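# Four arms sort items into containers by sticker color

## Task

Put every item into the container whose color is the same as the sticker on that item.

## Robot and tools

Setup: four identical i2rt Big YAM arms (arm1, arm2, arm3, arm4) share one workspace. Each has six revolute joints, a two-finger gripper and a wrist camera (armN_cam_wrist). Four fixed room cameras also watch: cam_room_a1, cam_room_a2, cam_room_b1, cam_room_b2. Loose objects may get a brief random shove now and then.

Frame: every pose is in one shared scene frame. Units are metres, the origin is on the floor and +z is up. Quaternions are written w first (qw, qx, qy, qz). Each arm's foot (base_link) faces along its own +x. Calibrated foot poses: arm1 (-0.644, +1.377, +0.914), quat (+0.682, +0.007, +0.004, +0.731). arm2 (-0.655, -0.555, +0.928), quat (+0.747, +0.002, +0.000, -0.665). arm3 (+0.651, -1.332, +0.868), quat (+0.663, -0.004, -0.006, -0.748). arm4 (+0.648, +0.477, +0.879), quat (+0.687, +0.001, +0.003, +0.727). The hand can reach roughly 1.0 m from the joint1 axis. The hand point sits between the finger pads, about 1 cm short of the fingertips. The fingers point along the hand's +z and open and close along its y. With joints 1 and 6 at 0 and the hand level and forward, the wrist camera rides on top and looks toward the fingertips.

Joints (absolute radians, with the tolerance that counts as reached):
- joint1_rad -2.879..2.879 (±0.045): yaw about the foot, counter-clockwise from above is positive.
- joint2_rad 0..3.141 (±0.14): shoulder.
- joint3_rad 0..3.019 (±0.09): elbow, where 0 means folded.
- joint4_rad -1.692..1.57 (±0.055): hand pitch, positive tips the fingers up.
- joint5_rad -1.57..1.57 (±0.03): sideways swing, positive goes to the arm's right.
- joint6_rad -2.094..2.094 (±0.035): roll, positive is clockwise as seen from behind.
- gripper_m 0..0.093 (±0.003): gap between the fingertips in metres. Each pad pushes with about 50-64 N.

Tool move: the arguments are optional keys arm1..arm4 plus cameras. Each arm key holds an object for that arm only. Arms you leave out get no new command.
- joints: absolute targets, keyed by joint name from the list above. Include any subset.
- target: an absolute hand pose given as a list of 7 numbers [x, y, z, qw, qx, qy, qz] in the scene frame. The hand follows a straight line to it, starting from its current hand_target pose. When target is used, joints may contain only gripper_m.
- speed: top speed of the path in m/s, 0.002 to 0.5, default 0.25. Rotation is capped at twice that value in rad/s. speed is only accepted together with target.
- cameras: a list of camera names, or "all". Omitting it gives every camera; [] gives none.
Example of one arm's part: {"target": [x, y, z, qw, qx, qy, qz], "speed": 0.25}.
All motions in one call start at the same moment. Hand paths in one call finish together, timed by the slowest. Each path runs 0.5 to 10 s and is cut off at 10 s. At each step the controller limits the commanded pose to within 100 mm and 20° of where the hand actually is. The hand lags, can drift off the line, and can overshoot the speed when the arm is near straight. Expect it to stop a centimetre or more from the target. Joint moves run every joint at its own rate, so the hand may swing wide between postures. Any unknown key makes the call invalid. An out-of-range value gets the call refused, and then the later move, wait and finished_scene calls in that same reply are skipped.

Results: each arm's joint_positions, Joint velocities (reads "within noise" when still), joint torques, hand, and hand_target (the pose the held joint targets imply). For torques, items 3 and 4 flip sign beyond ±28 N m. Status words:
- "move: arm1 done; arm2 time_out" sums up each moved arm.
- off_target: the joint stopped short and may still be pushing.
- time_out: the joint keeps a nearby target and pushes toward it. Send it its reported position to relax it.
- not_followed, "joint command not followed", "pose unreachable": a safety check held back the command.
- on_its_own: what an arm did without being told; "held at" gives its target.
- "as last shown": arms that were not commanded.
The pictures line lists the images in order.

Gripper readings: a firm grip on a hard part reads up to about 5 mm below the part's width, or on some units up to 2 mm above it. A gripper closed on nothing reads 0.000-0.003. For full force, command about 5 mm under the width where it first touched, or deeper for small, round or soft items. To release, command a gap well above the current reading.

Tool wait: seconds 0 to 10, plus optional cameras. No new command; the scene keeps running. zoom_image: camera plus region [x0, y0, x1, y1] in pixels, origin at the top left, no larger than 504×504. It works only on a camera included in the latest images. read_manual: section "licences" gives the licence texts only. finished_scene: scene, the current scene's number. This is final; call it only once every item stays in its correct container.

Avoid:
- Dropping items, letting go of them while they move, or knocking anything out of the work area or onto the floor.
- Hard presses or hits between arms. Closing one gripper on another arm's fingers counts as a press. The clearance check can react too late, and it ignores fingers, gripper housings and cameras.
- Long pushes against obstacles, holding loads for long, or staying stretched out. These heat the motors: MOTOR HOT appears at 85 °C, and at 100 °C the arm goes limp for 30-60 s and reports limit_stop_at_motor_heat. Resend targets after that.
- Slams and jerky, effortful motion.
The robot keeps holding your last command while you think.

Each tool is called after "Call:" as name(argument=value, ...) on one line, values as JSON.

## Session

Call:
move(arm1={"joints":{"joint1_rad":1.58,"joint2_rad":1.301,"joint3_rad":1.057,"joint4_rad":-0.706,"joint5_rad":0,"joint6_rad":0,"gripper_m":0.088}}, arm2={"joints":{"joint1_rad":-1.57,"joint2_rad":1.301,"joint3_rad":1.057,"joint4_rad":-0.706,"joint5_rad":0,"joint6_rad":0,"gripper_m":0.088}}, arm3={"joints":{"joint1_rad":1.57,"joint2_rad":1.301,"joint3_rad":1.057,"joint4_rad":-0.706,"joint5_rad":0,"joint6_rad":0,"gripper_m":0.088}}, arm4={"joints":{"joint1_rad":-1.57,"joint2_rad":1.301,"joint3_rad":1.057,"joint4_rad":-0.706,"joint5_rad":0,"joint6_rad":0,"gripper_m":0.088}})

Scene clock: 1.87 s.
Joint torques (N m): arm1=[-1.73 -8.76 13.75 1.84 0.08 -0.11] | arm2=[1.2 -10.05 12.62 2.55 -0.04 -0.09] | arm3=[1.44 -12.51 9.8 1.55 0.11 -0.11] | arm4=[1.08 -11.93 10.19 1.39 0.08 0.18]
Motor temperatures (°C): arm1=[20 23 27 23 21 21 21] | arm2=[23 24 26 22 22 20 23] | arm3=[24 23 24 23 24 23 23] | arm4=[22 22 23 22 24 21 24]
Heat: arm1: hottest joint3_rad 27 °C; arm2: hottest joint3_rad 26 °C; arm3: hottest joint1_rad 24 °C; arm4: hottest joint5_rad 24 °C.
move: arm1 done; arm2 done; arm3 done; arm4 done
Joint velocities: within noise
arm1.joint_positions: joint1_rad=+1.581 joint2_rad=+1.313 joint3_rad=+1.029 joint4_rad=-0.720 joint5_rad=-0.002 joint6_rad=+0.007 gripper_m=+0.08806
arm1.joint_status: all done
arm1.hand: x=-1.1287 y=+1.3384 z=+1.1211 quat_wxyz=(+0.011, +0.957, +0.035, -0.287) (m; scene frame)
arm1.hand_target: x=-1.1388 y=+1.3381 z=+1.1431 quat_wxyz=(+0.011, +0.949, +0.038, -0.313) (m; scene frame)
arm1.hand_status: not commanded
arm2.joint_positions: joint1_rad=-1.575 joint2_rad=+1.282 joint3_rad=+1.043 joint4_rad=-0.721 joint5_rad=+0.000 joint6_rad=+0.015 gripper_m=+0.08810
arm2.joint_status: all done
arm2.hand: x=-1.1435 y=-0.6109 z=+1.1480 quat_wxyz=(-0.018, -0.953, -0.047, +0.299) (m; scene frame)
arm2.hand_target: x=-1.1522 y=-0.6143 z=+1.1483 quat_wxyz=(-0.017, -0.951, -0.056, +0.304) (m; scene frame)
arm2.hand_status: not commanded
arm3.joint_positions: joint1_rad=+1.568 joint2_rad=+1.311 joint3_rad=+1.053 joint4_rad=-0.716 joint5_rad=-0.002 joint6_rad=+0.006 gripper_m=+0.08806
arm3.joint_status: all done
arm3.hand: x=+1.1445 y=-1.3903 z=+1.0821 quat_wxyz=(-0.295, -0.060, -0.953, +0.023) (m; scene frame)
arm3.hand_target: x=+1.1470 y=-1.3898 z=+1.0902 quat_wxyz=(-0.306, -0.056, -0.950, +0.025) (m; scene frame)
arm3.hand_status: not commanded
arm4.joint_positions: joint1_rad=-1.576 joint2_rad=+1.304 joint3_rad=+1.040 joint4_rad=-0.719 joint5_rad=+0.001 joint6_rad=-0.012 gripper_m=+0.08811
arm4.joint_status: all done
arm4.hand: x=+1.1408 y=+0.5029 z=+1.0859 quat_wxyz=(-0.287, +0.031, -0.957, -0.004) (m; scene frame)
arm4.hand_target: x=+1.1483 y=+0.5062 z=+1.0981 quat_wxyz=(-0.303, +0.028, -0.952, -0.007) (m; scene frame)
arm4.hand_status: not commanded
pictures: arm1_cam_wrist, arm2_cam_wrist, arm3_cam_wrist, arm4_cam_wrist, cam_room_a1, cam_room_a2, cam_room_b1, cam_room_b2
Images, in order (width x height): arm1_cam_wrist 672x504, arm2_cam_wrist 672x504, arm3_cam_wrist 672x504, arm4_cam_wrist 672x504, cam_room_a1 672x504, cam_room_a2 672x504, cam_room_b1 672x504, cam_room_b2 672x504.

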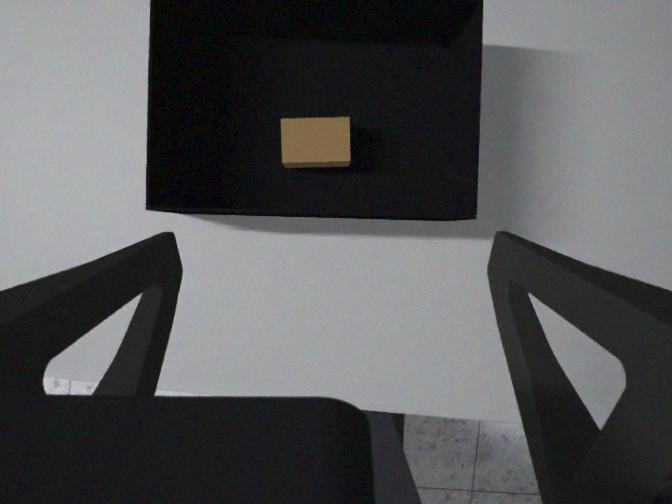

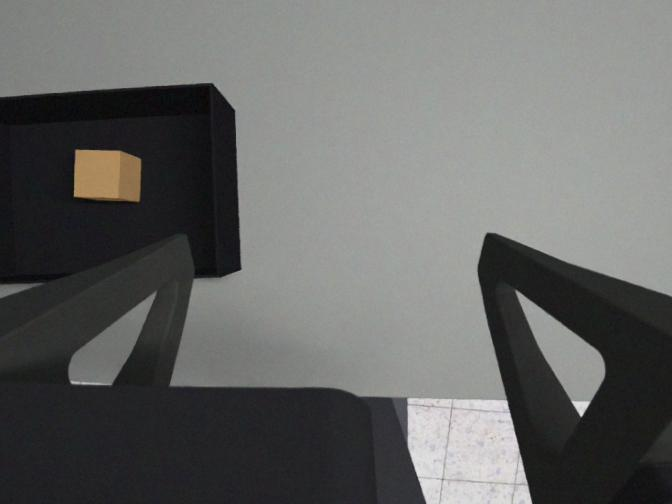

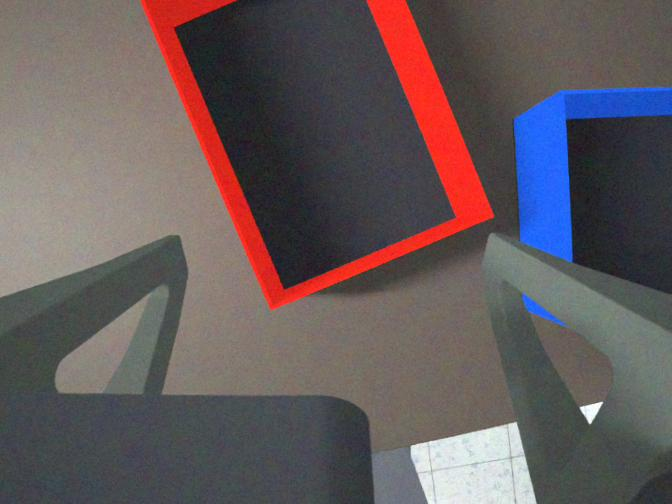

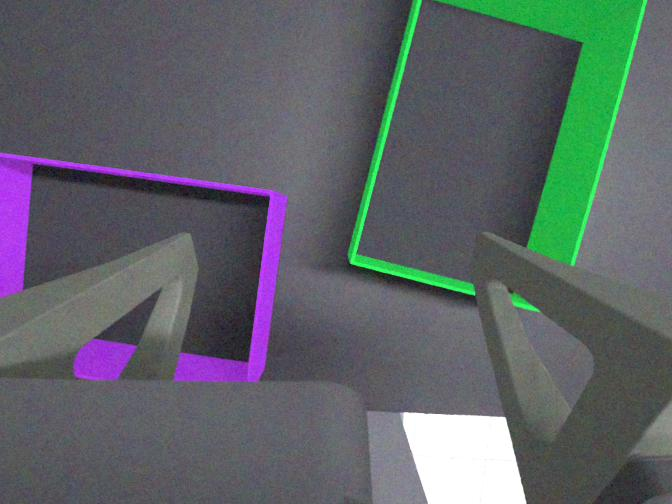

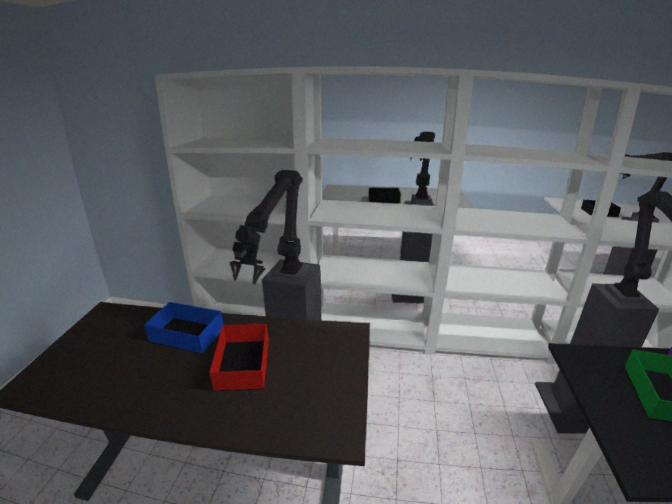

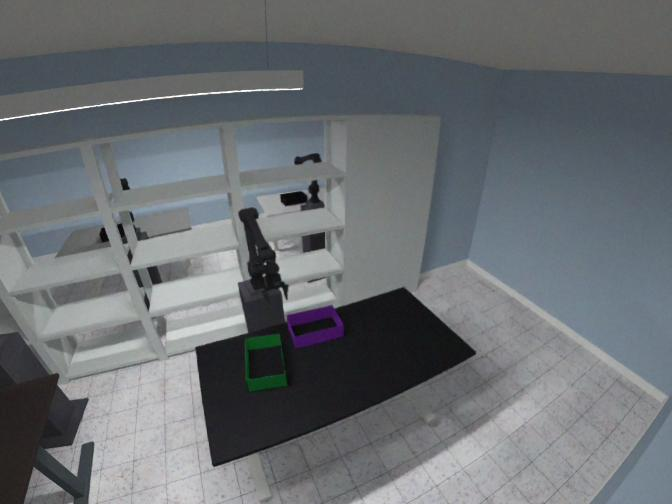

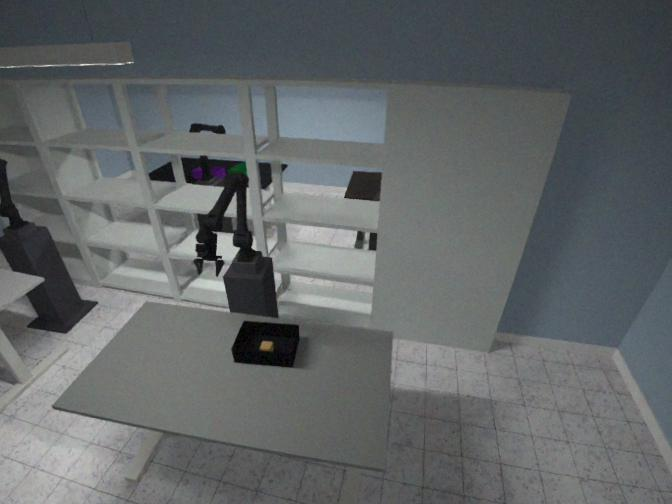

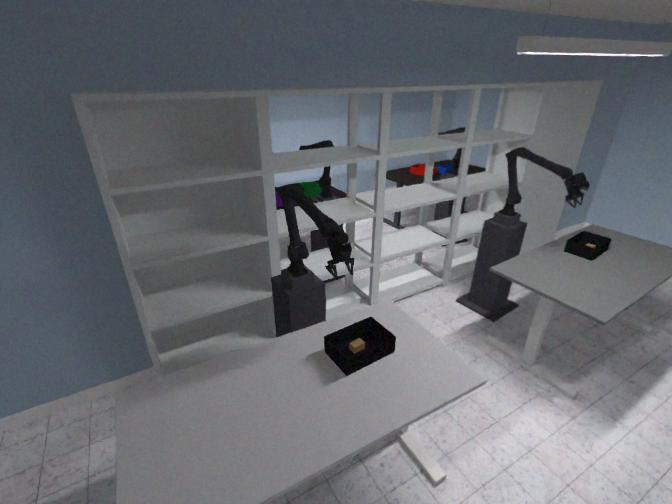

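Call:
zoom_image(camera="arm1_cam_wrist", region=[230, 80, 410, 215])

Call:
zoom_image(camera="arm2_cam_wrist", region=[20, 110, 200, 245])

Call:
zoom_image(camera="cam_room_b1", region=[220, 300, 320, 380])

Call:
zoom_image(camera="cam_room_b2", region=[310, 310, 410, 390])

Call:
zoom_image(camera="cam_room_b2", region=[550, 220, 630, 270])

Scaled by 2.800.

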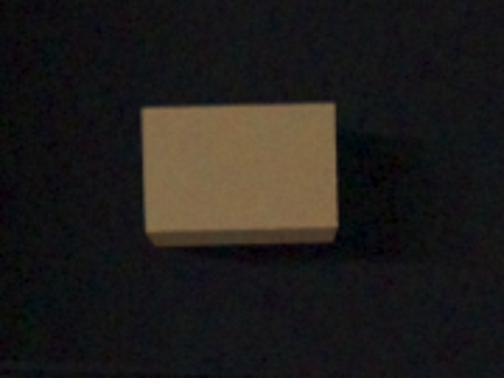

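Scaled by 2.800.

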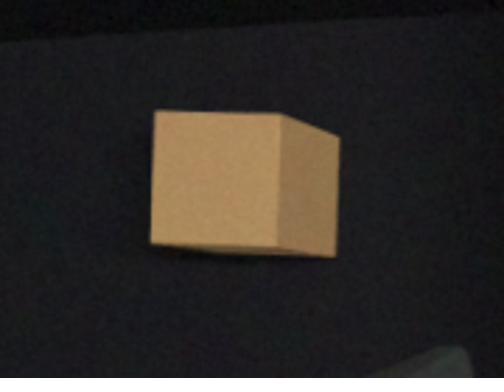

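Scaled by 5.040.

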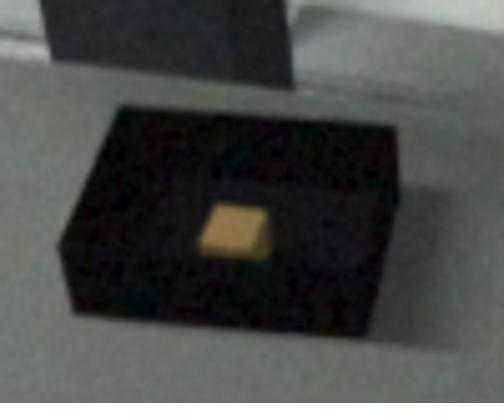

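Scaled by 5.040.

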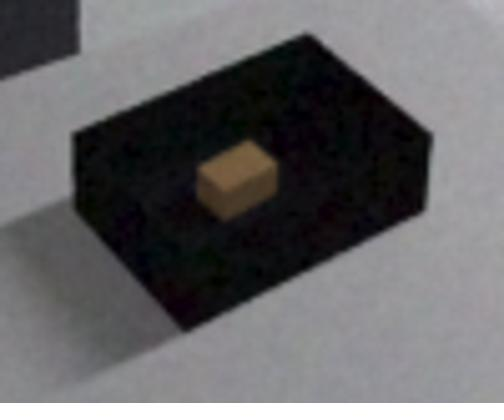

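Scaled by 6.300.

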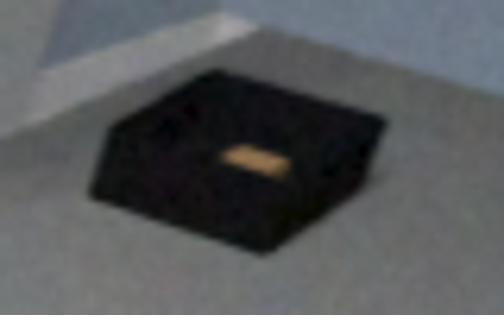

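Call:
move(arm1={"target":[-1.268,1.306,0.96,0.0104,0.9651,0.0386,-0.2586],"speed":0.4}, arm2={"target":[-1.234,-0.889,0.96,0.0145,0.9644,0.0541,-0.2584],"speed":0.4}, arm3={"joints":{"joint1_rad":-0.79,"joint2_rad":0.777,"joint3_rad":0.932,"joint4_rad":-1.202}}, arm4={"joints":{"joint1_rad":0.2,"joint2_rad":0.777,"joint3_rad":0.932,"joint4_rad":-1.202}}, cameras=["arm1_cam_wrist","arm2_cam_wrist"])

Scene clock: 34.23 s.
Joint torques (N m): arm1=[-1.2 -14.1 13.93 1.58 0.11 0.1] | arm2=[0.15 -19.25 13.89 1.52 0.36 0.21] | arm3=[0.73 -3.08 10 0.76 -0.06 -0.1] | arm4=[0.73 -2.49 10.13 0.5 0.15 0.14]
Motor temperatures (°C): arm1=[20 24 31 23 21 21 21] | arm2=[23 24 30 22 22 20 23] | arm3=[24 23 25 23 24 23 23] | arm4=[22 23 30 22 24 21 24]
Heat: arm1: hottest joint3_rad 31 °C; arm2: hottest joint3_rad 30 °C; arm3: hottest joint3_rad 25 °C; arm4: hottest joint3_rad 30 °C.
move: arm1 off_target; arm2 off_target; arm3 done; arm4 done
Joint velocities: within noise
arm1.joint_positions: joint1_rad=+1.610 joint2_rad=+1.865 joint3_rad=+1.193 joint4_rad=-0.459 joint5_rad=+0.013 joint6_rad=+0.028 gripper_m=+0.08806
arm1.joint_status: not commanded
arm1.hand: x=-1.2406 y=+1.3151 z=+0.9362 quat_wxyz=(+0.007, +0.973, +0.038, -0.226) (m; scene frame)
arm1.hand_target: x=-1.2661 y=+1.3062 z=+0.9611 quat_wxyz=(+0.011, +0.965, +0.039, -0.259) (m; scene frame)
arm1.hand_status: off_target (0.037 m and 3.9 deg from the pose sent, 0.215 m and 3.4 deg at the start)
arm2.joint_positions: joint1_rad=-1.098 joint2_rad=+1.953 joint3_rad=+1.355 joint4_rad=-0.525 joint5_rad=+0.223 joint6_rad=+0.399 gripper_m=+0.08810
arm2.joint_status: not commanded
arm2.hand: x=-1.2138 y=-0.8828 z=+0.9498 quat_wxyz=(-0.008, -0.967, -0.068, +0.245) (m; scene frame)
arm2.hand_target: x=-1.2331 y=-0.8885 z=+0.9605 quat_wxyz=(-0.015, -0.964, -0.054, +0.259) (m; scene frame)
arm2.hand_status: off_target (0.023 m and 2.4 deg from the pose sent, 0.348 m and 4.9 deg at the start)
arm3.joint_positions: joint1_rad=-0.780 joint2_rad=+0.778 joint3_rad=+0.927 joint4_rad=-1.194 joint5_rad=+0.002 joint6_rad=+0.005 gripper_m=+0.08806
arm3.joint_status: all done
arm3.hand: x=+0.4142 y=-1.5139 z=+1.1586 quat_wxyz=(-0.092, -0.912, -0.313, +0.247) (m; scene frame)
arm3.hand_target: x=+0.4136 y=-1.5111 z=+1.1601 quat_wxyz=(-0.090, -0.913, -0.311, +0.246) (m; scene frame)
arm3.hand_status: not commanded
arm4.joint_positions: joint1_rad=+0.198 joint2_rad=+0.771 joint3_rad=+0.918 joint4_rad=-1.191 joint5_rad=-0.002 joint6_rad=-0.012 gripper_m=+0.08811
arm4.joint_status: all done
arm4.hand: x=+0.5740 y=+0.7678 z=+1.1649 quat_wxyz=(-0.157, +0.767, -0.587, -0.206) (m; scene frame)
arm4.hand_target: x=+0.5736 y=+0.7684 z=+1.1688 quat_wxyz=(-0.155, +0.765, -0.591, -0.206) (m; scene frame)
arm4.hand_status: not commanded
pictures: arm1_cam_wrist, arm2_cam_wrist
Images, in order (width x height): arm1_cam_wrist 672x504, arm2_cam_wrist 672x504.

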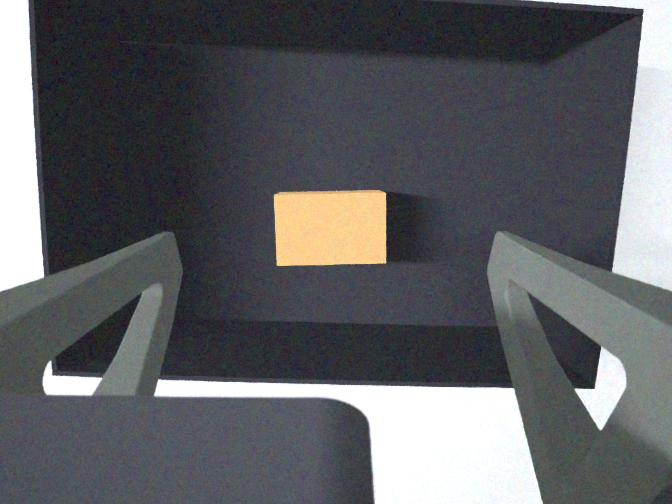

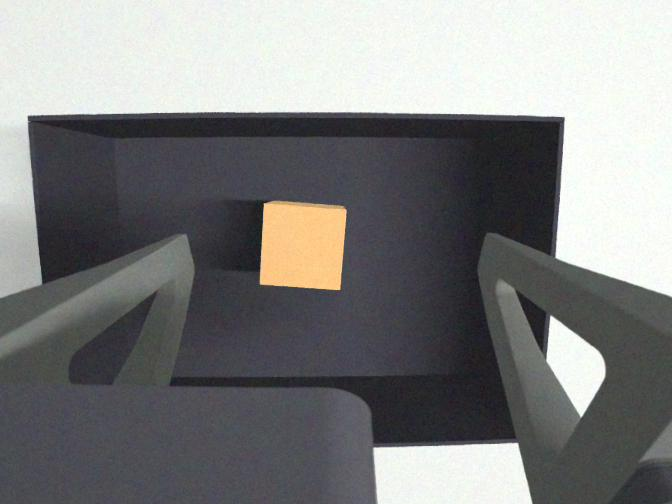

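Call:
move(arm1={"target":[-1.263,1.304,0.865,0.0137,0.9646,0.0512,-0.2584],"speed":0.25}, arm2={"target":[-1.232,-0.908,0.865,0.0096,0.9652,0.0357,-0.2586],"speed":0.25}, cameras=["arm1_cam_wrist","arm2_cam_wrist"])

Scene clock: 46.10 s.
Joint torques (N m): arm1=[-0.73 -16.03 8.87 1.81 -0.03 -0.02] | arm2=[1.14 -21.54 12.18 2.14 0.42 0.21] | arm3=[0.62 -2.9 9.99 0.7 -0.06 -0.1] | arm4=[1.2 -2.32 10.14 0.4 0.16 0.16]
Motor temperatures (°C): arm1=[20 24 33 23 21 21 21] | arm2=[23 25 31 22 22 20 23] | arm3=[24 23 26 23 24 23 23] | arm4=[22 22 30 22 24 21 24]
Heat: arm1: hottest joint3_rad 33 °C; arm2: hottest joint3_rad 31 °C; arm3: hottest joint3_rad 26 °C; arm4: hottest joint3_rad 30 °C.
move: arm1 off_target; arm2 off_target
Joint velocities: within noise
arm1.joint_positions: joint1_rad=+1.611 joint2_rad=+2.031 joint3_rad=+1.171 joint4_rad=-0.237 joint5_rad=+0.005 joint6_rad=+0.022 gripper_m=+0.08806
arm1.joint_status: not commanded
arm1.hand: x=-1.2536 y=+1.3125 z=+0.8546 quat_wxyz=(+0.011, +0.969, +0.042, -0.242) (m; scene frame)
arm1.hand_target: x=-1.2627 y=+1.3039 z=+0.8650 quat_wxyz=(+0.014, +0.965, +0.051, -0.258) (m; scene frame)
arm1.hand_status: off_target (0.016 m and 2.3 deg from the pose sent, 0.075 m and 4.2 deg at the start)
arm2.joint_positions: joint1_rad=-1.078 joint2_rad=+2.136 joint3_rad=+1.359 joint4_rad=-0.385 joint5_rad=+0.255 joint6_rad=+0.465 gripper_m=+0.08810
arm2.joint_status: not commanded
arm2.hand: x=-1.2129 y=-0.8914 z=+0.8515 quat_wxyz=(+0.005, -0.971, -0.045, +0.236) (m; scene frame)
arm2.hand_target: x=-1.2309 y=-0.9073 z=+0.8659 quat_wxyz=(-0.010, -0.965, -0.036, +0.259) (m; scene frame)
arm2.hand_status: off_target (0.029 m and 3.4 deg from the pose sent, 0.090 m and 4.0 deg at the start)
arm3.joint_positions: joint1_rad=-0.780 joint2_rad=+0.778 joint3_rad=+0.927 joint4_rad=-1.195 joint5_rad=+0.002 joint6_rad=+0.005 gripper_m=+0.08806
arm3.joint_status: not commanded
arm3.hand: x=+0.4143 y=-1.5138 z=+1.1585 quat_wxyz=(-0.092, -0.912, -0.313, +0.247) (m; scene frame)
arm3.hand_target: x=+0.4136 y=-1.5110 z=+1.1601 quat_wxyz=(-0.090, -0.913, -0.311, +0.246) (m; scene frame)
arm3.hand_status: not commanded
arm4: as last shown
arm4.hand_target: x=+0.5736 y=+0.7684 z=+1.1689 quat_wxyz=(-0.155, +0.765, -0.591, -0.206) (m; scene frame)
pictures: arm1_cam_wrist, arm2_cam_wrist
Images, in order (width x height): arm1_cam_wrist 672x504, arm2_cam_wrist 672x504.

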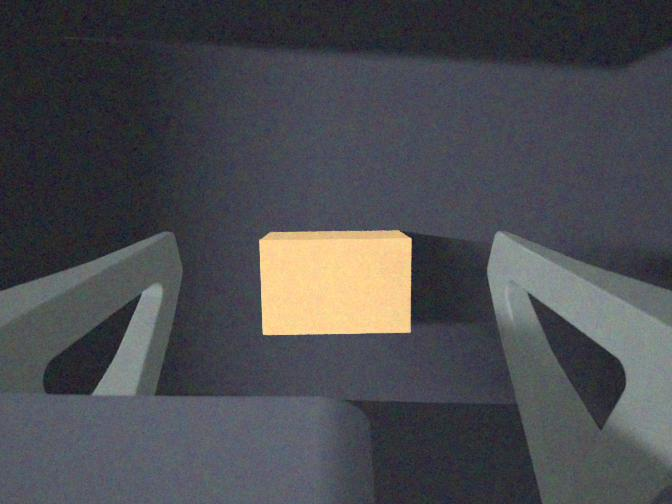

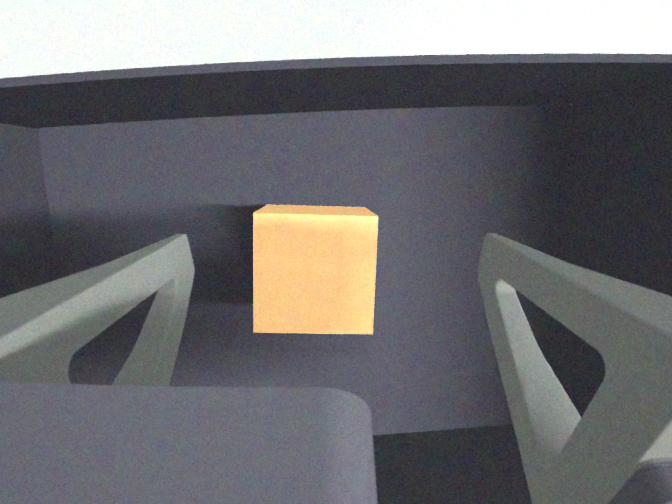

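Call:
move(arm1={"target":[-1.253,1.304,0.784,0.0137,0.9646,0.0512,-0.2584],"speed":0.15}, arm2={"target":[-1.228,-0.915,0.795,0.0096,0.9652,0.0357,-0.2586],"speed":0.15}, cameras=["arm1_cam_wrist","arm2_cam_wrist"])

Scene clock: 54.30 s.
Joint torques (N m): arm1=[-0.85 -15.38 6.86 1.88 0.02 -0.04] | arm2=[1.44 -20.78 11.1 2.22 0.41 0.22] | arm3=[0.67 -3.19 10 0.77 -0.05 -0.11] | arm4=[0.91 -2.43 10.11 0.49 0.16 0.14]
Motor temperatures (°C): arm1=[20 24 33 23 21 21 21] | arm2=[23 25 32 22 22 20 23] | arm3=[24 23 27 23 24 23 23] | arm4=[22 22 30 22 24 21 24]
Heat: arm1: hottest joint3_rad 33 °C; arm2: hottest joint3_rad 32 °C; arm3: hottest joint3_rad 27 °C; arm4: hottest joint3_rad 30 °C.
move: arm1 off_target; arm2 off_target
Joint velocities: within noise
arm1.joint_positions: joint1_rad=+1.613 joint2_rad=+2.180 joint3_rad=+1.147 joint4_rad=-0.053 joint5_rad=+0.005 joint6_rad=+0.022 gripper_m=+0.08806
arm1.joint_status: not commanded
arm1.hand: x=-1.2469 y=+1.3119 z=+0.7799 quat_wxyz=(+0.012, +0.968, +0.043, -0.247) (m; scene frame)
arm1.hand_target: x=-1.2529 y=+1.3040 z=+0.7842 quat_wxyz=(+0.014, +0.965, +0.051, -0.258) (m; scene frame)
arm1.hand_status: off_target (0.011 m and 1.6 deg from the pose sent, 0.071 m and 2.2 deg at the start)
arm2.joint_positions: joint1_rad=-1.068 joint2_rad=+2.256 joint3_rad=+1.374 joint4_rad=-0.266 joint5_rad=+0.261 joint6_rad=+0.478 gripper_m=+0.08810
arm2.joint_status: not commanded
arm2.hand: x=-1.2142 y=-0.8989 z=+0.7929 quat_wxyz=(+0.002, -0.969, -0.042, +0.243) (m; scene frame)
arm2.hand_target: x=-1.2271 y=-0.9145 z=+0.7956 quat_wxyz=(-0.010, -0.965, -0.036, +0.259) (m; scene frame)
arm2.hand_status: off_target (0.021 m and 2.4 deg from the pose sent, 0.063 m and 3.4 deg at the start)
arm3, arm4: as last shown
pictures: arm1_cam_wrist, arm2_cam_wrist
Images, in order (width x height): arm1_cam_wrist 672x504, arm2_cam_wrist 672x504.

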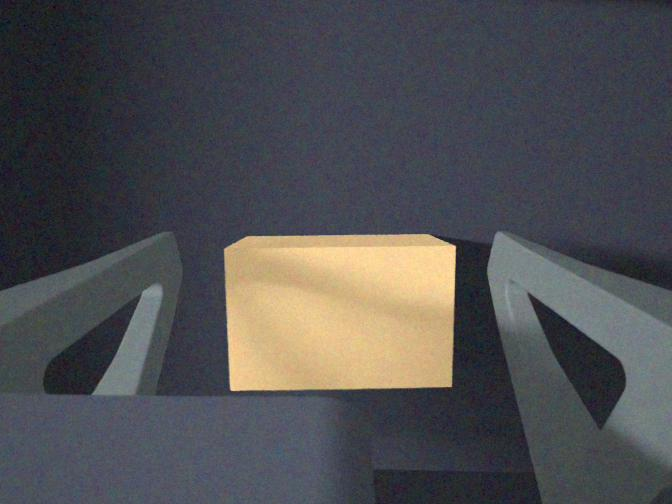

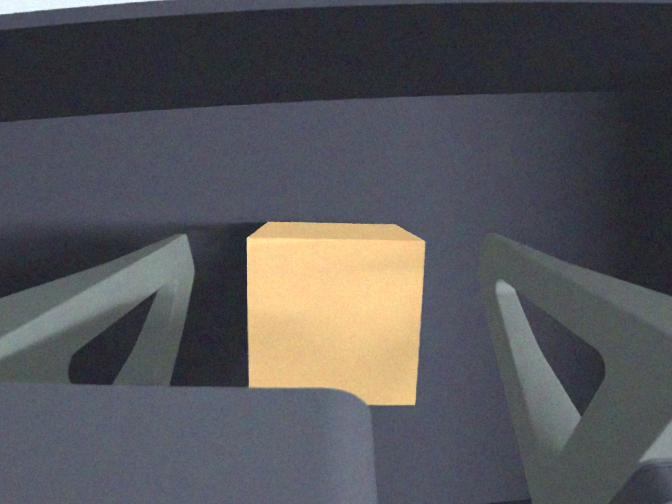

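Call:
move(arm1={"target":[-1.247,1.305,0.770,0.0137,0.9646,0.0512,-0.2584],"speed":0.08}, arm2={"target":[-1.219,-0.914,0.778,0.0096,0.9652,0.0357,-0.2586],"speed":0.08}, cameras=["arm1_cam_wrist","arm2_cam_wrist"])

Scene clock: 67.73 s.
Joint torques (N m): arm1=[-0.73 -14.04 6.16 1.81 0.01 -0.04] | arm2=[1.32 -19.55 9.37 2.29 0.41 0.21] | arm3=[0.62 -3.14 10.02 0.73 -0.05 -0.11] | arm4=[1.14 -2.84 10.06 0.42 0.16 0.14]
Motor temperatures (°C): arm1=[20 25 32 23 21 21 21] | arm2=[23 26 31 22 22 20 23] | arm3=[24 23 27 23 24 23 23] | arm4=[22 22 30 22 24 21 24]
Heat: arm1: hottest joint3_rad 32 °C; arm2: hottest joint3_rad 31 °C; arm3: hottest joint3_rad 27 °C; arm4: hottest joint3_rad 30 °C.
move: arm1 off_target; arm2 off_target
Joint velocities: within noise
arm1.joint_positions: joint1_rad=+1.613 joint2_rad=+2.187 joint3_rad=+1.140 joint4_rad=-0.015 joint5_rad=+0.005 joint6_rad=+0.022 gripper_m=+0.08806
arm1.joint_status: not commanded
arm1.hand: x=-1.2494 y=+1.3117 z=+0.7781 quat_wxyz=(+0.013, +0.965, +0.043, -0.259) (m; scene frame)
arm1.hand_target: x=-1.2468 y=+1.3051 z=+0.7700 quat_wxyz=(+0.014, +0.965, +0.051, -0.258) (m; scene frame)
arm1.hand_status: off_target (0.011 m and 1.0 deg from the pose sent, 0.012 m and 1.6 deg at the start)
arm2.joint_positions: joint1_rad=-1.061 joint2_rad=+2.263 joint3_rad=+1.374 joint4_rad=-0.226 joint5_rad=+0.264 joint6_rad=+0.485 gripper_m=+0.08810
arm2.joint_status: not commanded
arm2.hand: x=-1.2176 y=-0.9065 z=+0.7927 quat_wxyz=(-0.008, -0.966, -0.039, +0.257) (m; scene frame)
arm2.hand_target: x=-1.2184 y=-0.9136 z=+0.7783 quat_wxyz=(-0.010, -0.965, -0.036, +0.259) (m; scene frame)
arm2.hand_status: off_target (0.017 m and 0.5 deg from the pose sent, 0.022 m and 2.4 deg at the start)
arm3, arm4: as last shown
pictures: arm1_cam_wrist, arm2_cam_wrist
Images, in order (width x height): arm1_cam_wrist 672x504, arm2_cam_wrist 672x504.

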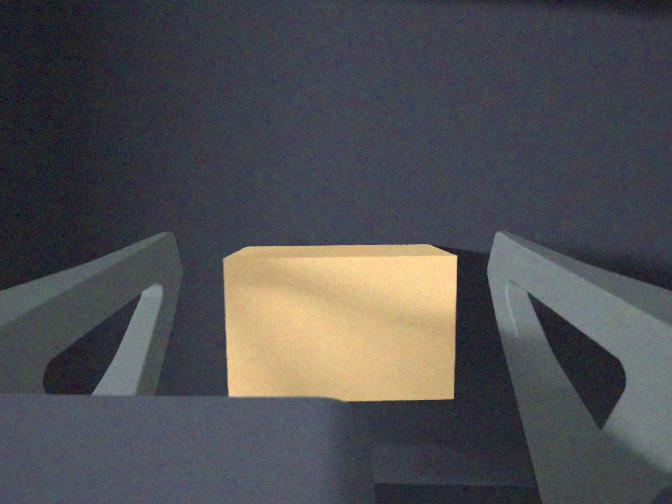

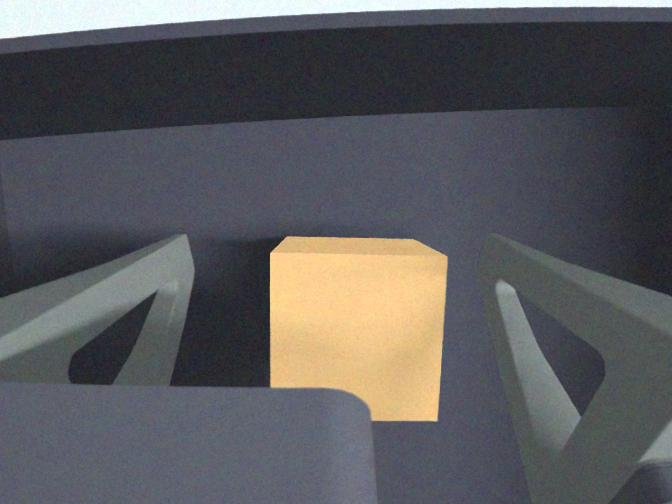

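Call:
move(arm1={"target":[-1.238,1.306,0.757,0.0137,0.9646,0.0512,-0.2584],"speed":0.08}, arm2={"target":[-1.208,-0.908,0.765,0.0096,0.9652,0.0357,-0.2586],"speed":0.08}, cameras=["arm1_cam_wrist","arm2_cam_wrist"])

Scene clock: 71.70 s.
Joint torques (N m): arm1=[-0.79 -13.92 6 1.77 0.05 -0.01] | arm2=[1.55 -19.49 6.65 2.37 0.41 0.21] | arm3=[0.67 -3.14 9.98 0.7 -0.04 -0.1] | arm4=[0.79 -2.14 10.21 0.46 0.14 0.15]
Motor temperatures (°C): arm1=[20 25 31 23 21 21 21] | arm2=[23 26 31 22 22 20 23] | arm3=[24 23 28 23 24 23 23] | arm4=[22 22 30 22 24 21 24]
Heat: arm1: hottest joint3_rad 31 °C; arm2: hottest joint3_rad 31 °C; arm3: hottest joint3_rad 28 °C; arm4: hottest joint3_rad 30 °C.
move: arm1 done; arm2 off_target
Joint velocities: within noise
arm1.joint_positions: joint1_rad=+1.613 joint2_rad=+2.208 joint3_rad=+1.116 joint4_rad=+0.027 joint5_rad=+0.005 joint6_rad=+0.022 gripper_m=+0.08806
arm1.joint_status: not commanded
arm1.hand: x=-1.2393 y=+1.3128 z=+0.7632 quat_wxyz=(+0.013, +0.965, +0.043, -0.257) (m; scene frame)
arm1.hand_target: x=-1.2378 y=+1.3061 z=+0.7571 quat_wxyz=(+0.014, +0.965, +0.051, -0.258) (m; scene frame)
arm1.hand_status: done (0.009 m and 1.0 deg from the pose sent, 0.025 m and 0.9 deg at the start)
arm2.joint_positions: joint1_rad=-1.059 joint2_rad=+2.269 joint3_rad=+1.367 joint4_rad=-0.181 joint5_rad=+0.266 joint6_rad=+0.488 gripper_m=+0.08810
arm2.joint_status: not commanded
arm2.hand: x=-1.2205 y=-0.9099 z=+0.7910 quat_wxyz=(-0.016, -0.962, -0.036, +0.270) (m; scene frame)
arm2.hand_target: x=-1.2074 y=-0.9075 z=+0.7660 quat_wxyz=(-0.010, -0.965, -0.036, +0.259) (m; scene frame)
arm2.hand_status: off_target (0.029 m and 1.5 deg from the pose sent, 0.029 m and 0.5 deg at the start)
arm3, arm4: as last shown
pictures: arm1_cam_wrist, arm2_cam_wrist
Images, in order (width x height): arm1_cam_wrist 672x504, arm2_cam_wrist 672x504.

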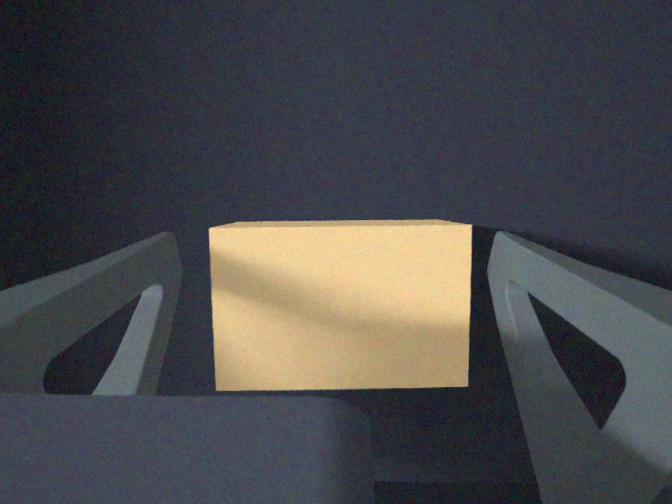

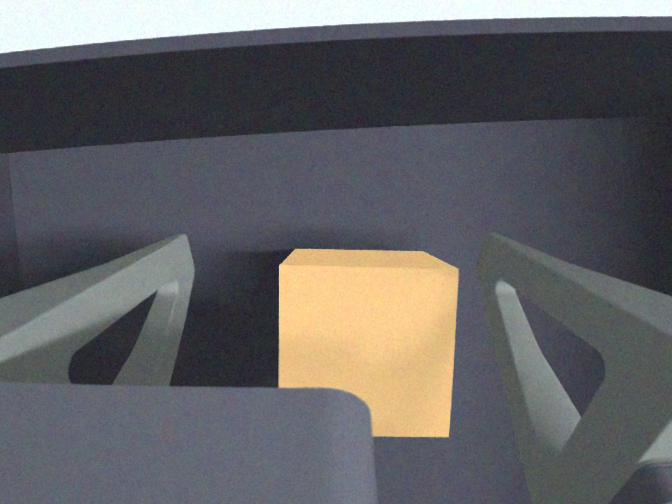

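Call:
move(arm1={"joints":{"gripper_m":0.048}}, arm2={"target":[-1.197,-0.897,0.755,0.0096,0.9652,0.0357,-0.2586],"speed":0.08}, cameras=["arm1_cam_wrist","arm2_cam_wrist"])

Scene clock: 79.40 s.
Joint torques (N m): arm1=[-0.91 -14.15 5.89 1.73 0.01 -0.02] | arm2=[1.2 -19.08 6.3 2.4 0.33 0.17] | arm3=[0.62 -2.96 9.94 0.75 -0.04 -0.11] | arm4=[1.26 -2.32 10.14 0.4 0.15 0.12]
Motor temperatures (°C): arm1=[20 25 31 23 21 21 21] | arm2=[23 26 30 22 22 20 23] | arm3=[24 23 28 23 24 23 23] | arm4=[22 22 31 22 24 21 24]
Heat: arm1: hottest joint3_rad 31 °C; arm2: hottest joint3_rad 30 °C; arm3: hottest joint3_rad 28 °C; arm4: hottest joint3_rad 31 °C.
move: arm1 off_target; arm2 off_target
Joint velocities: within noise
arm1.joint_positions: joint1_rad=+1.613 joint2_rad=+2.208 joint3_rad=+1.116 joint4_rad=+0.028 joint5_rad=+0.005 joint6_rad=+0.022 gripper_m=+0.06750
arm1.joint_status: gripper_m off_target (ended at +0.06753, target +0.04800)
arm1.hand: x=-1.2394 y=+1.3128 z=+0.7633 quat_wxyz=(+0.013, +0.965, +0.043, -0.257) (m; scene frame)
arm1.hand_target: x=-1.2377 y=+1.3061 z=+0.7570 quat_wxyz=(+0.014, +0.965, +0.051, -0.258) (m; scene frame)
arm1.hand_status: not commanded
arm2.joint_positions: joint1_rad=-1.059 joint2_rad=+2.270 joint3_rad=+1.317 joint4_rad=-0.132 joint5_rad=+0.266 joint6_rad=+0.488 gripper_m=+0.08810
arm2.joint_status: not commanded
arm2.hand: x=-1.2080 y=-0.9007 z=+0.7792 quat_wxyz=(-0.016, -0.962, -0.036, +0.270) (m; scene frame)
arm2.hand_target: x=-1.1965 y=-0.8966 z=+0.7559 quat_wxyz=(-0.009, -0.965, -0.036, +0.259) (m; scene frame)
arm2.hand_status: off_target (0.027 m and 1.5 deg from the pose sent, 0.045 m and 1.5 deg at the start)
arm3, arm4: as last shown
pictures: arm1_cam_wrist, arm2_cam_wrist
Images, in order (width x height): arm1_cam_wrist 672x504, arm2_cam_wrist 672x504.

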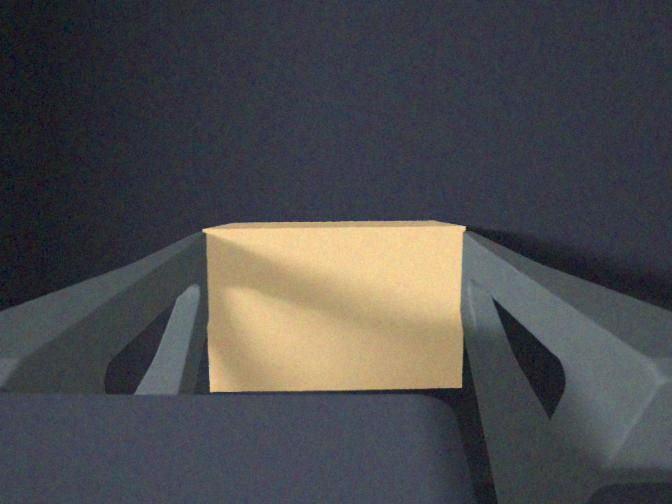

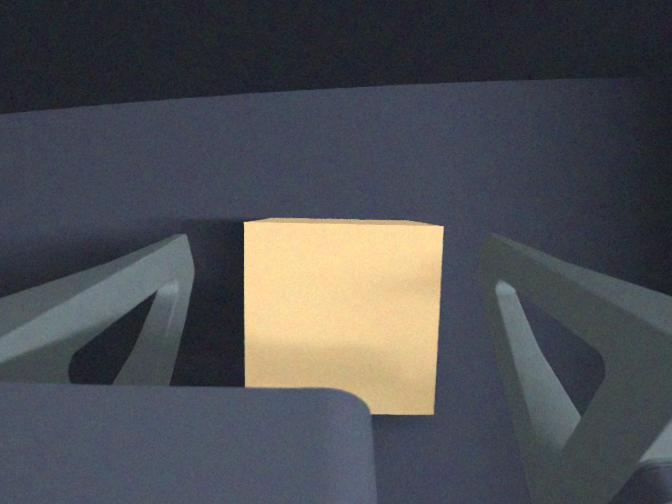

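Call:
move(arm1={"target":[-1.245,1.31,0.99,0.0137,0.9646,0.0512,-0.2584],"speed":0.3}, arm2={"joints":{"gripper_m":0.033}}, cameras=["arm1_cam_wrist","arm2_cam_wrist"])

Call:
move(arm1={"joints":{"joint1_rad":1.613,"joint2_rad":0.75,"joint3_rad":0.85,"joint4_rad":0.6,"joint5_rad":0,"joint6_rad":0}}, arm2={"target":[-1.20,-0.90,1.01,0.0096,0.9652,0.0357,-0.2586],"speed":0.3}, cameras=["arm1_cam_wrist","arm2_cam_wrist","cam_room_b1","cam_room_b2"])

Scene clock: 94.10 s.
Joint torques (N m): arm1=[-1.2 -13.57 13.38 0.87 -0.1 -0.04] | arm2=[1.26 -19.02 6.32 2.37 0.3 0.17] | arm3=[0.73 -3.08 10 0.72 -0.05 -0.11] | arm4=[1.03 -2.61 10.17 0.38 0.14 0.18]
Motor temperatures (°C): arm1=[20 25 30 23 21 21 22] | arm2=[23 27 29 22 22 20 23] | arm3=[24 23 28 23 24 23 23] | arm4=[22 22 31 22 24 21 24]
Heat: arm1: hottest joint3_rad 30 °C; arm2: hottest joint3_rad 29 °C; arm3: hottest joint3_rad 28 °C; arm4: hottest joint3_rad 31 °C.
move: arm1 off_target; arm2 off_target
Joint velocities: within noise
arm1.joint_positions: joint1_rad=+1.613 joint2_rad=+1.778 joint3_rad=+1.155 joint4_rad=-0.483 joint5_rad=+0.001 joint6_rad=+0.015 gripper_m=+0.06750
arm1.joint_status: not commanded
arm1.hand: x=-1.2261 y=+1.3128 z=+0.9673 quat_wxyz=(+0.012, +0.970, +0.047, -0.237) (m; scene frame)
arm1.hand_target: x=-1.2439 y=+1.3101 z=+0.9903 quat_wxyz=(+0.014, +0.965, +0.051, -0.258) (m; scene frame)
arm1.hand_status: off_target (0.030 m and 2.6 deg from the pose sent, 0.227 m and 0.9 deg at the start)
arm2.joint_positions: joint1_rad=-1.059 joint2_rad=+2.270 joint3_rad=+1.317 joint4_rad=-0.131 joint5_rad=+0.267 joint6_rad=+0.488 gripper_m=+0.05257
arm2.joint_status: gripper_m off_target (ended at +0.05260, target +0.03300)
arm2.hand: x=-1.2082 y=-0.9007 z=+0.7793 quat_wxyz=(-0.016, -0.962, -0.036, +0.270) (m; scene frame)
arm2.hand_target: x=-1.1965 y=-0.8966 z=+0.7559 quat_wxyz=(-0.010, -0.965, -0.036, +0.259) (m; scene frame)
arm2.hand_status: not commanded
arm3, arm4: as last shown
pictures: arm1_cam_wrist, arm2_cam_wrist
Images, in order (width x height): arm1_cam_wrist 672x504, arm2_cam_wrist 672x504.

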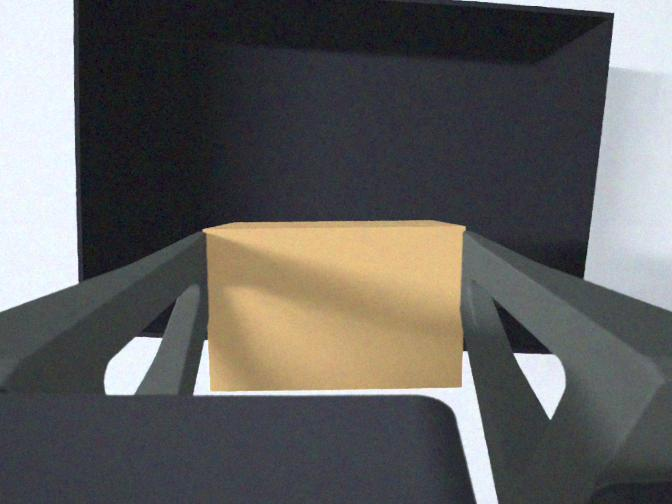

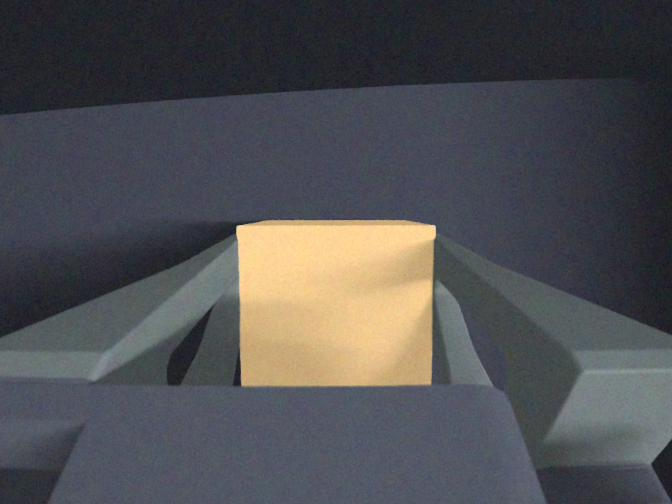

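Scene clock: 95.80 s.
Joint torques (N m): arm1=[-1.67 0.38 12.64 1.68 0.01 -0.02] | arm2=[1.26 -20.13 13.97 1.03 0.29 0.18] | arm3=[0.56 -2.96 10.02 0.69 -0.06 -0.1] | arm4=[0.85 -2.49 10.07 0.38 0.11 0.14]
Motor temperatures (°C): arm1=[20 25 30 23 21 21 22] | arm2=[23 27 30 22 22 20 23] | arm3=[24 23 28 23 24 23 23] | arm4=[22 22 31 22 24 21 24]
Heat: arm1: hottest joint3_rad 30 °C; arm2: hottest joint3_rad 30 °C; arm3: hottest joint3_rad 28 °C; arm4: hottest joint3_rad 31 °C.
move: arm1 done; arm2 off_target
Joint velocities: within noise
arm1.joint_positions: joint1_rad=+1.613 joint2_rad=+0.745 joint3_rad=+0.838 joint4_rad=+0.587 joint5_rad=+0.001 joint6_rad=+0.008 gripper_m=+0.06750
arm1.joint_status: all done
arm1.hand: x=-0.9931 y=+1.3362 z=+1.5467 quat_wxyz=(+0.053, +0.423, +0.023, -0.904) (m; scene frame)
arm1.hand_target: x=-0.9911 y=+1.3363 z=+1.5543 quat_wxyz=(+0.050, +0.414, +0.025, -0.909) (m; scene frame)
arm1.hand_status: not commanded
arm2.joint_positions: joint1_rad=-1.059 joint2_rad=+1.866 joint3_rad=+1.341 joint4_rad=-0.626 joint5_rad=+0.267 joint6_rad=+0.488 gripper_m=+0.05257
arm2.joint_status: not commanded
arm2.hand: x=-1.1878 y=-0.8863 z=+0.9888 quat_wxyz=(+0.002, -0.969, -0.041, +0.243) (m; scene frame)
arm2.hand_target: x=-1.1991 y=-0.8995 z=+1.0105 quat_wxyz=(-0.010, -0.965, -0.036, +0.259) (m; scene frame)
arm2.hand_status: off_target (0.028 m and 2.4 deg from the pose sent, 0.231 m and 1.5 deg at the start)
arm3, arm4: as last shown
pictures: arm1_cam_wrist, arm2_cam_wrist, cam_room_b1, cam_room_b2
Images, in order (width x height): arm1_cam_wrist 672x504, arm2_cam_wrist 672x504, cam_room_b1 672x504, cam_room_b2 672x504.

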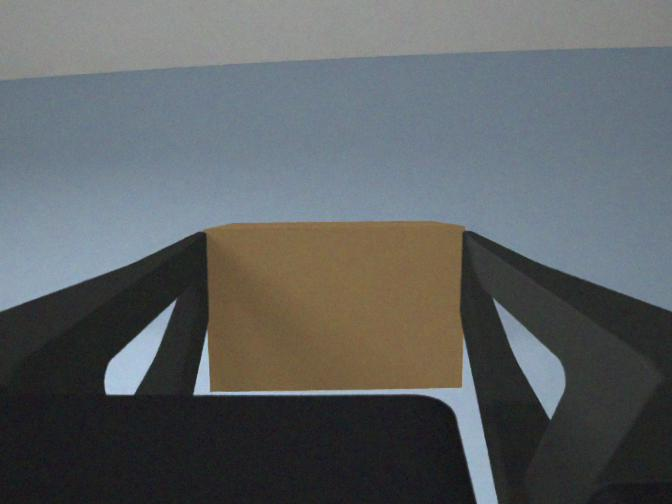

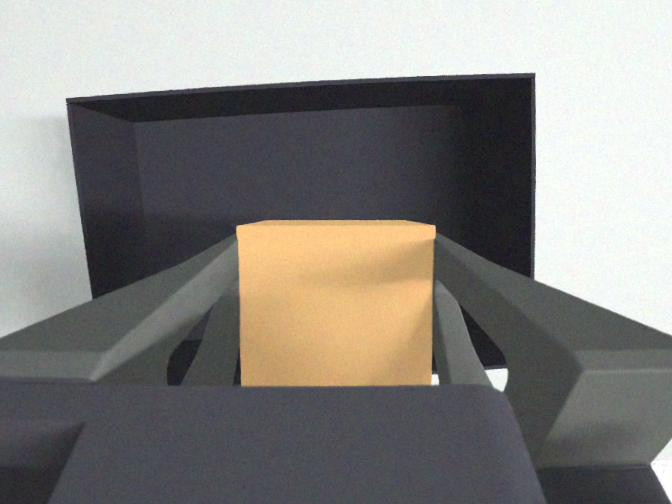

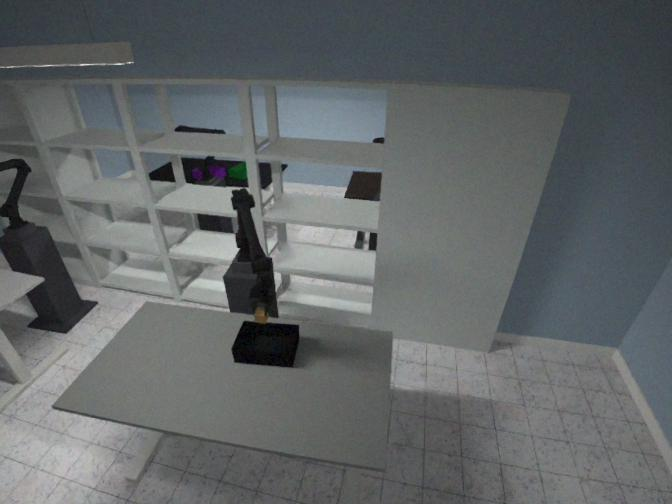

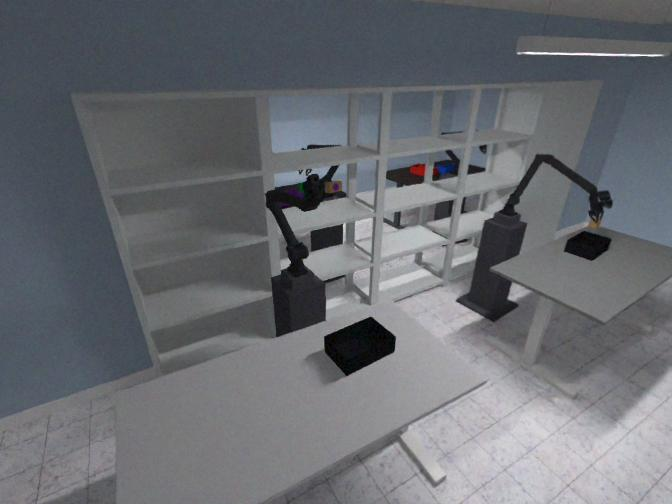

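Call:
zoom_image(camera="cam_room_b2", region=[300, 165, 360, 215])

Call:
zoom_image(camera="cam_room_b2", region=[570, 200, 630, 250])

Scaled by 8.400.

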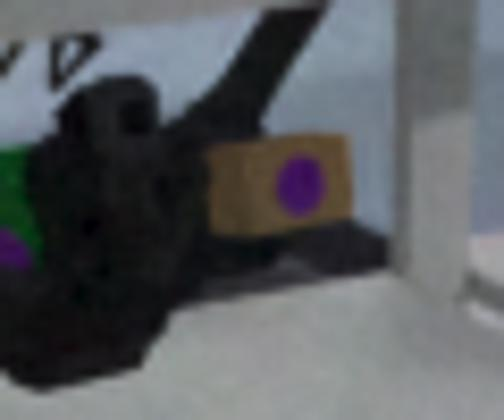

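Scaled by 8.400.

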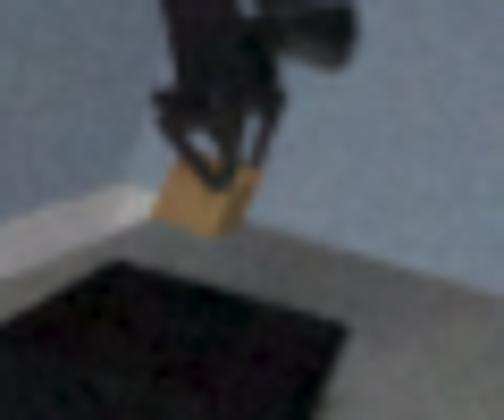

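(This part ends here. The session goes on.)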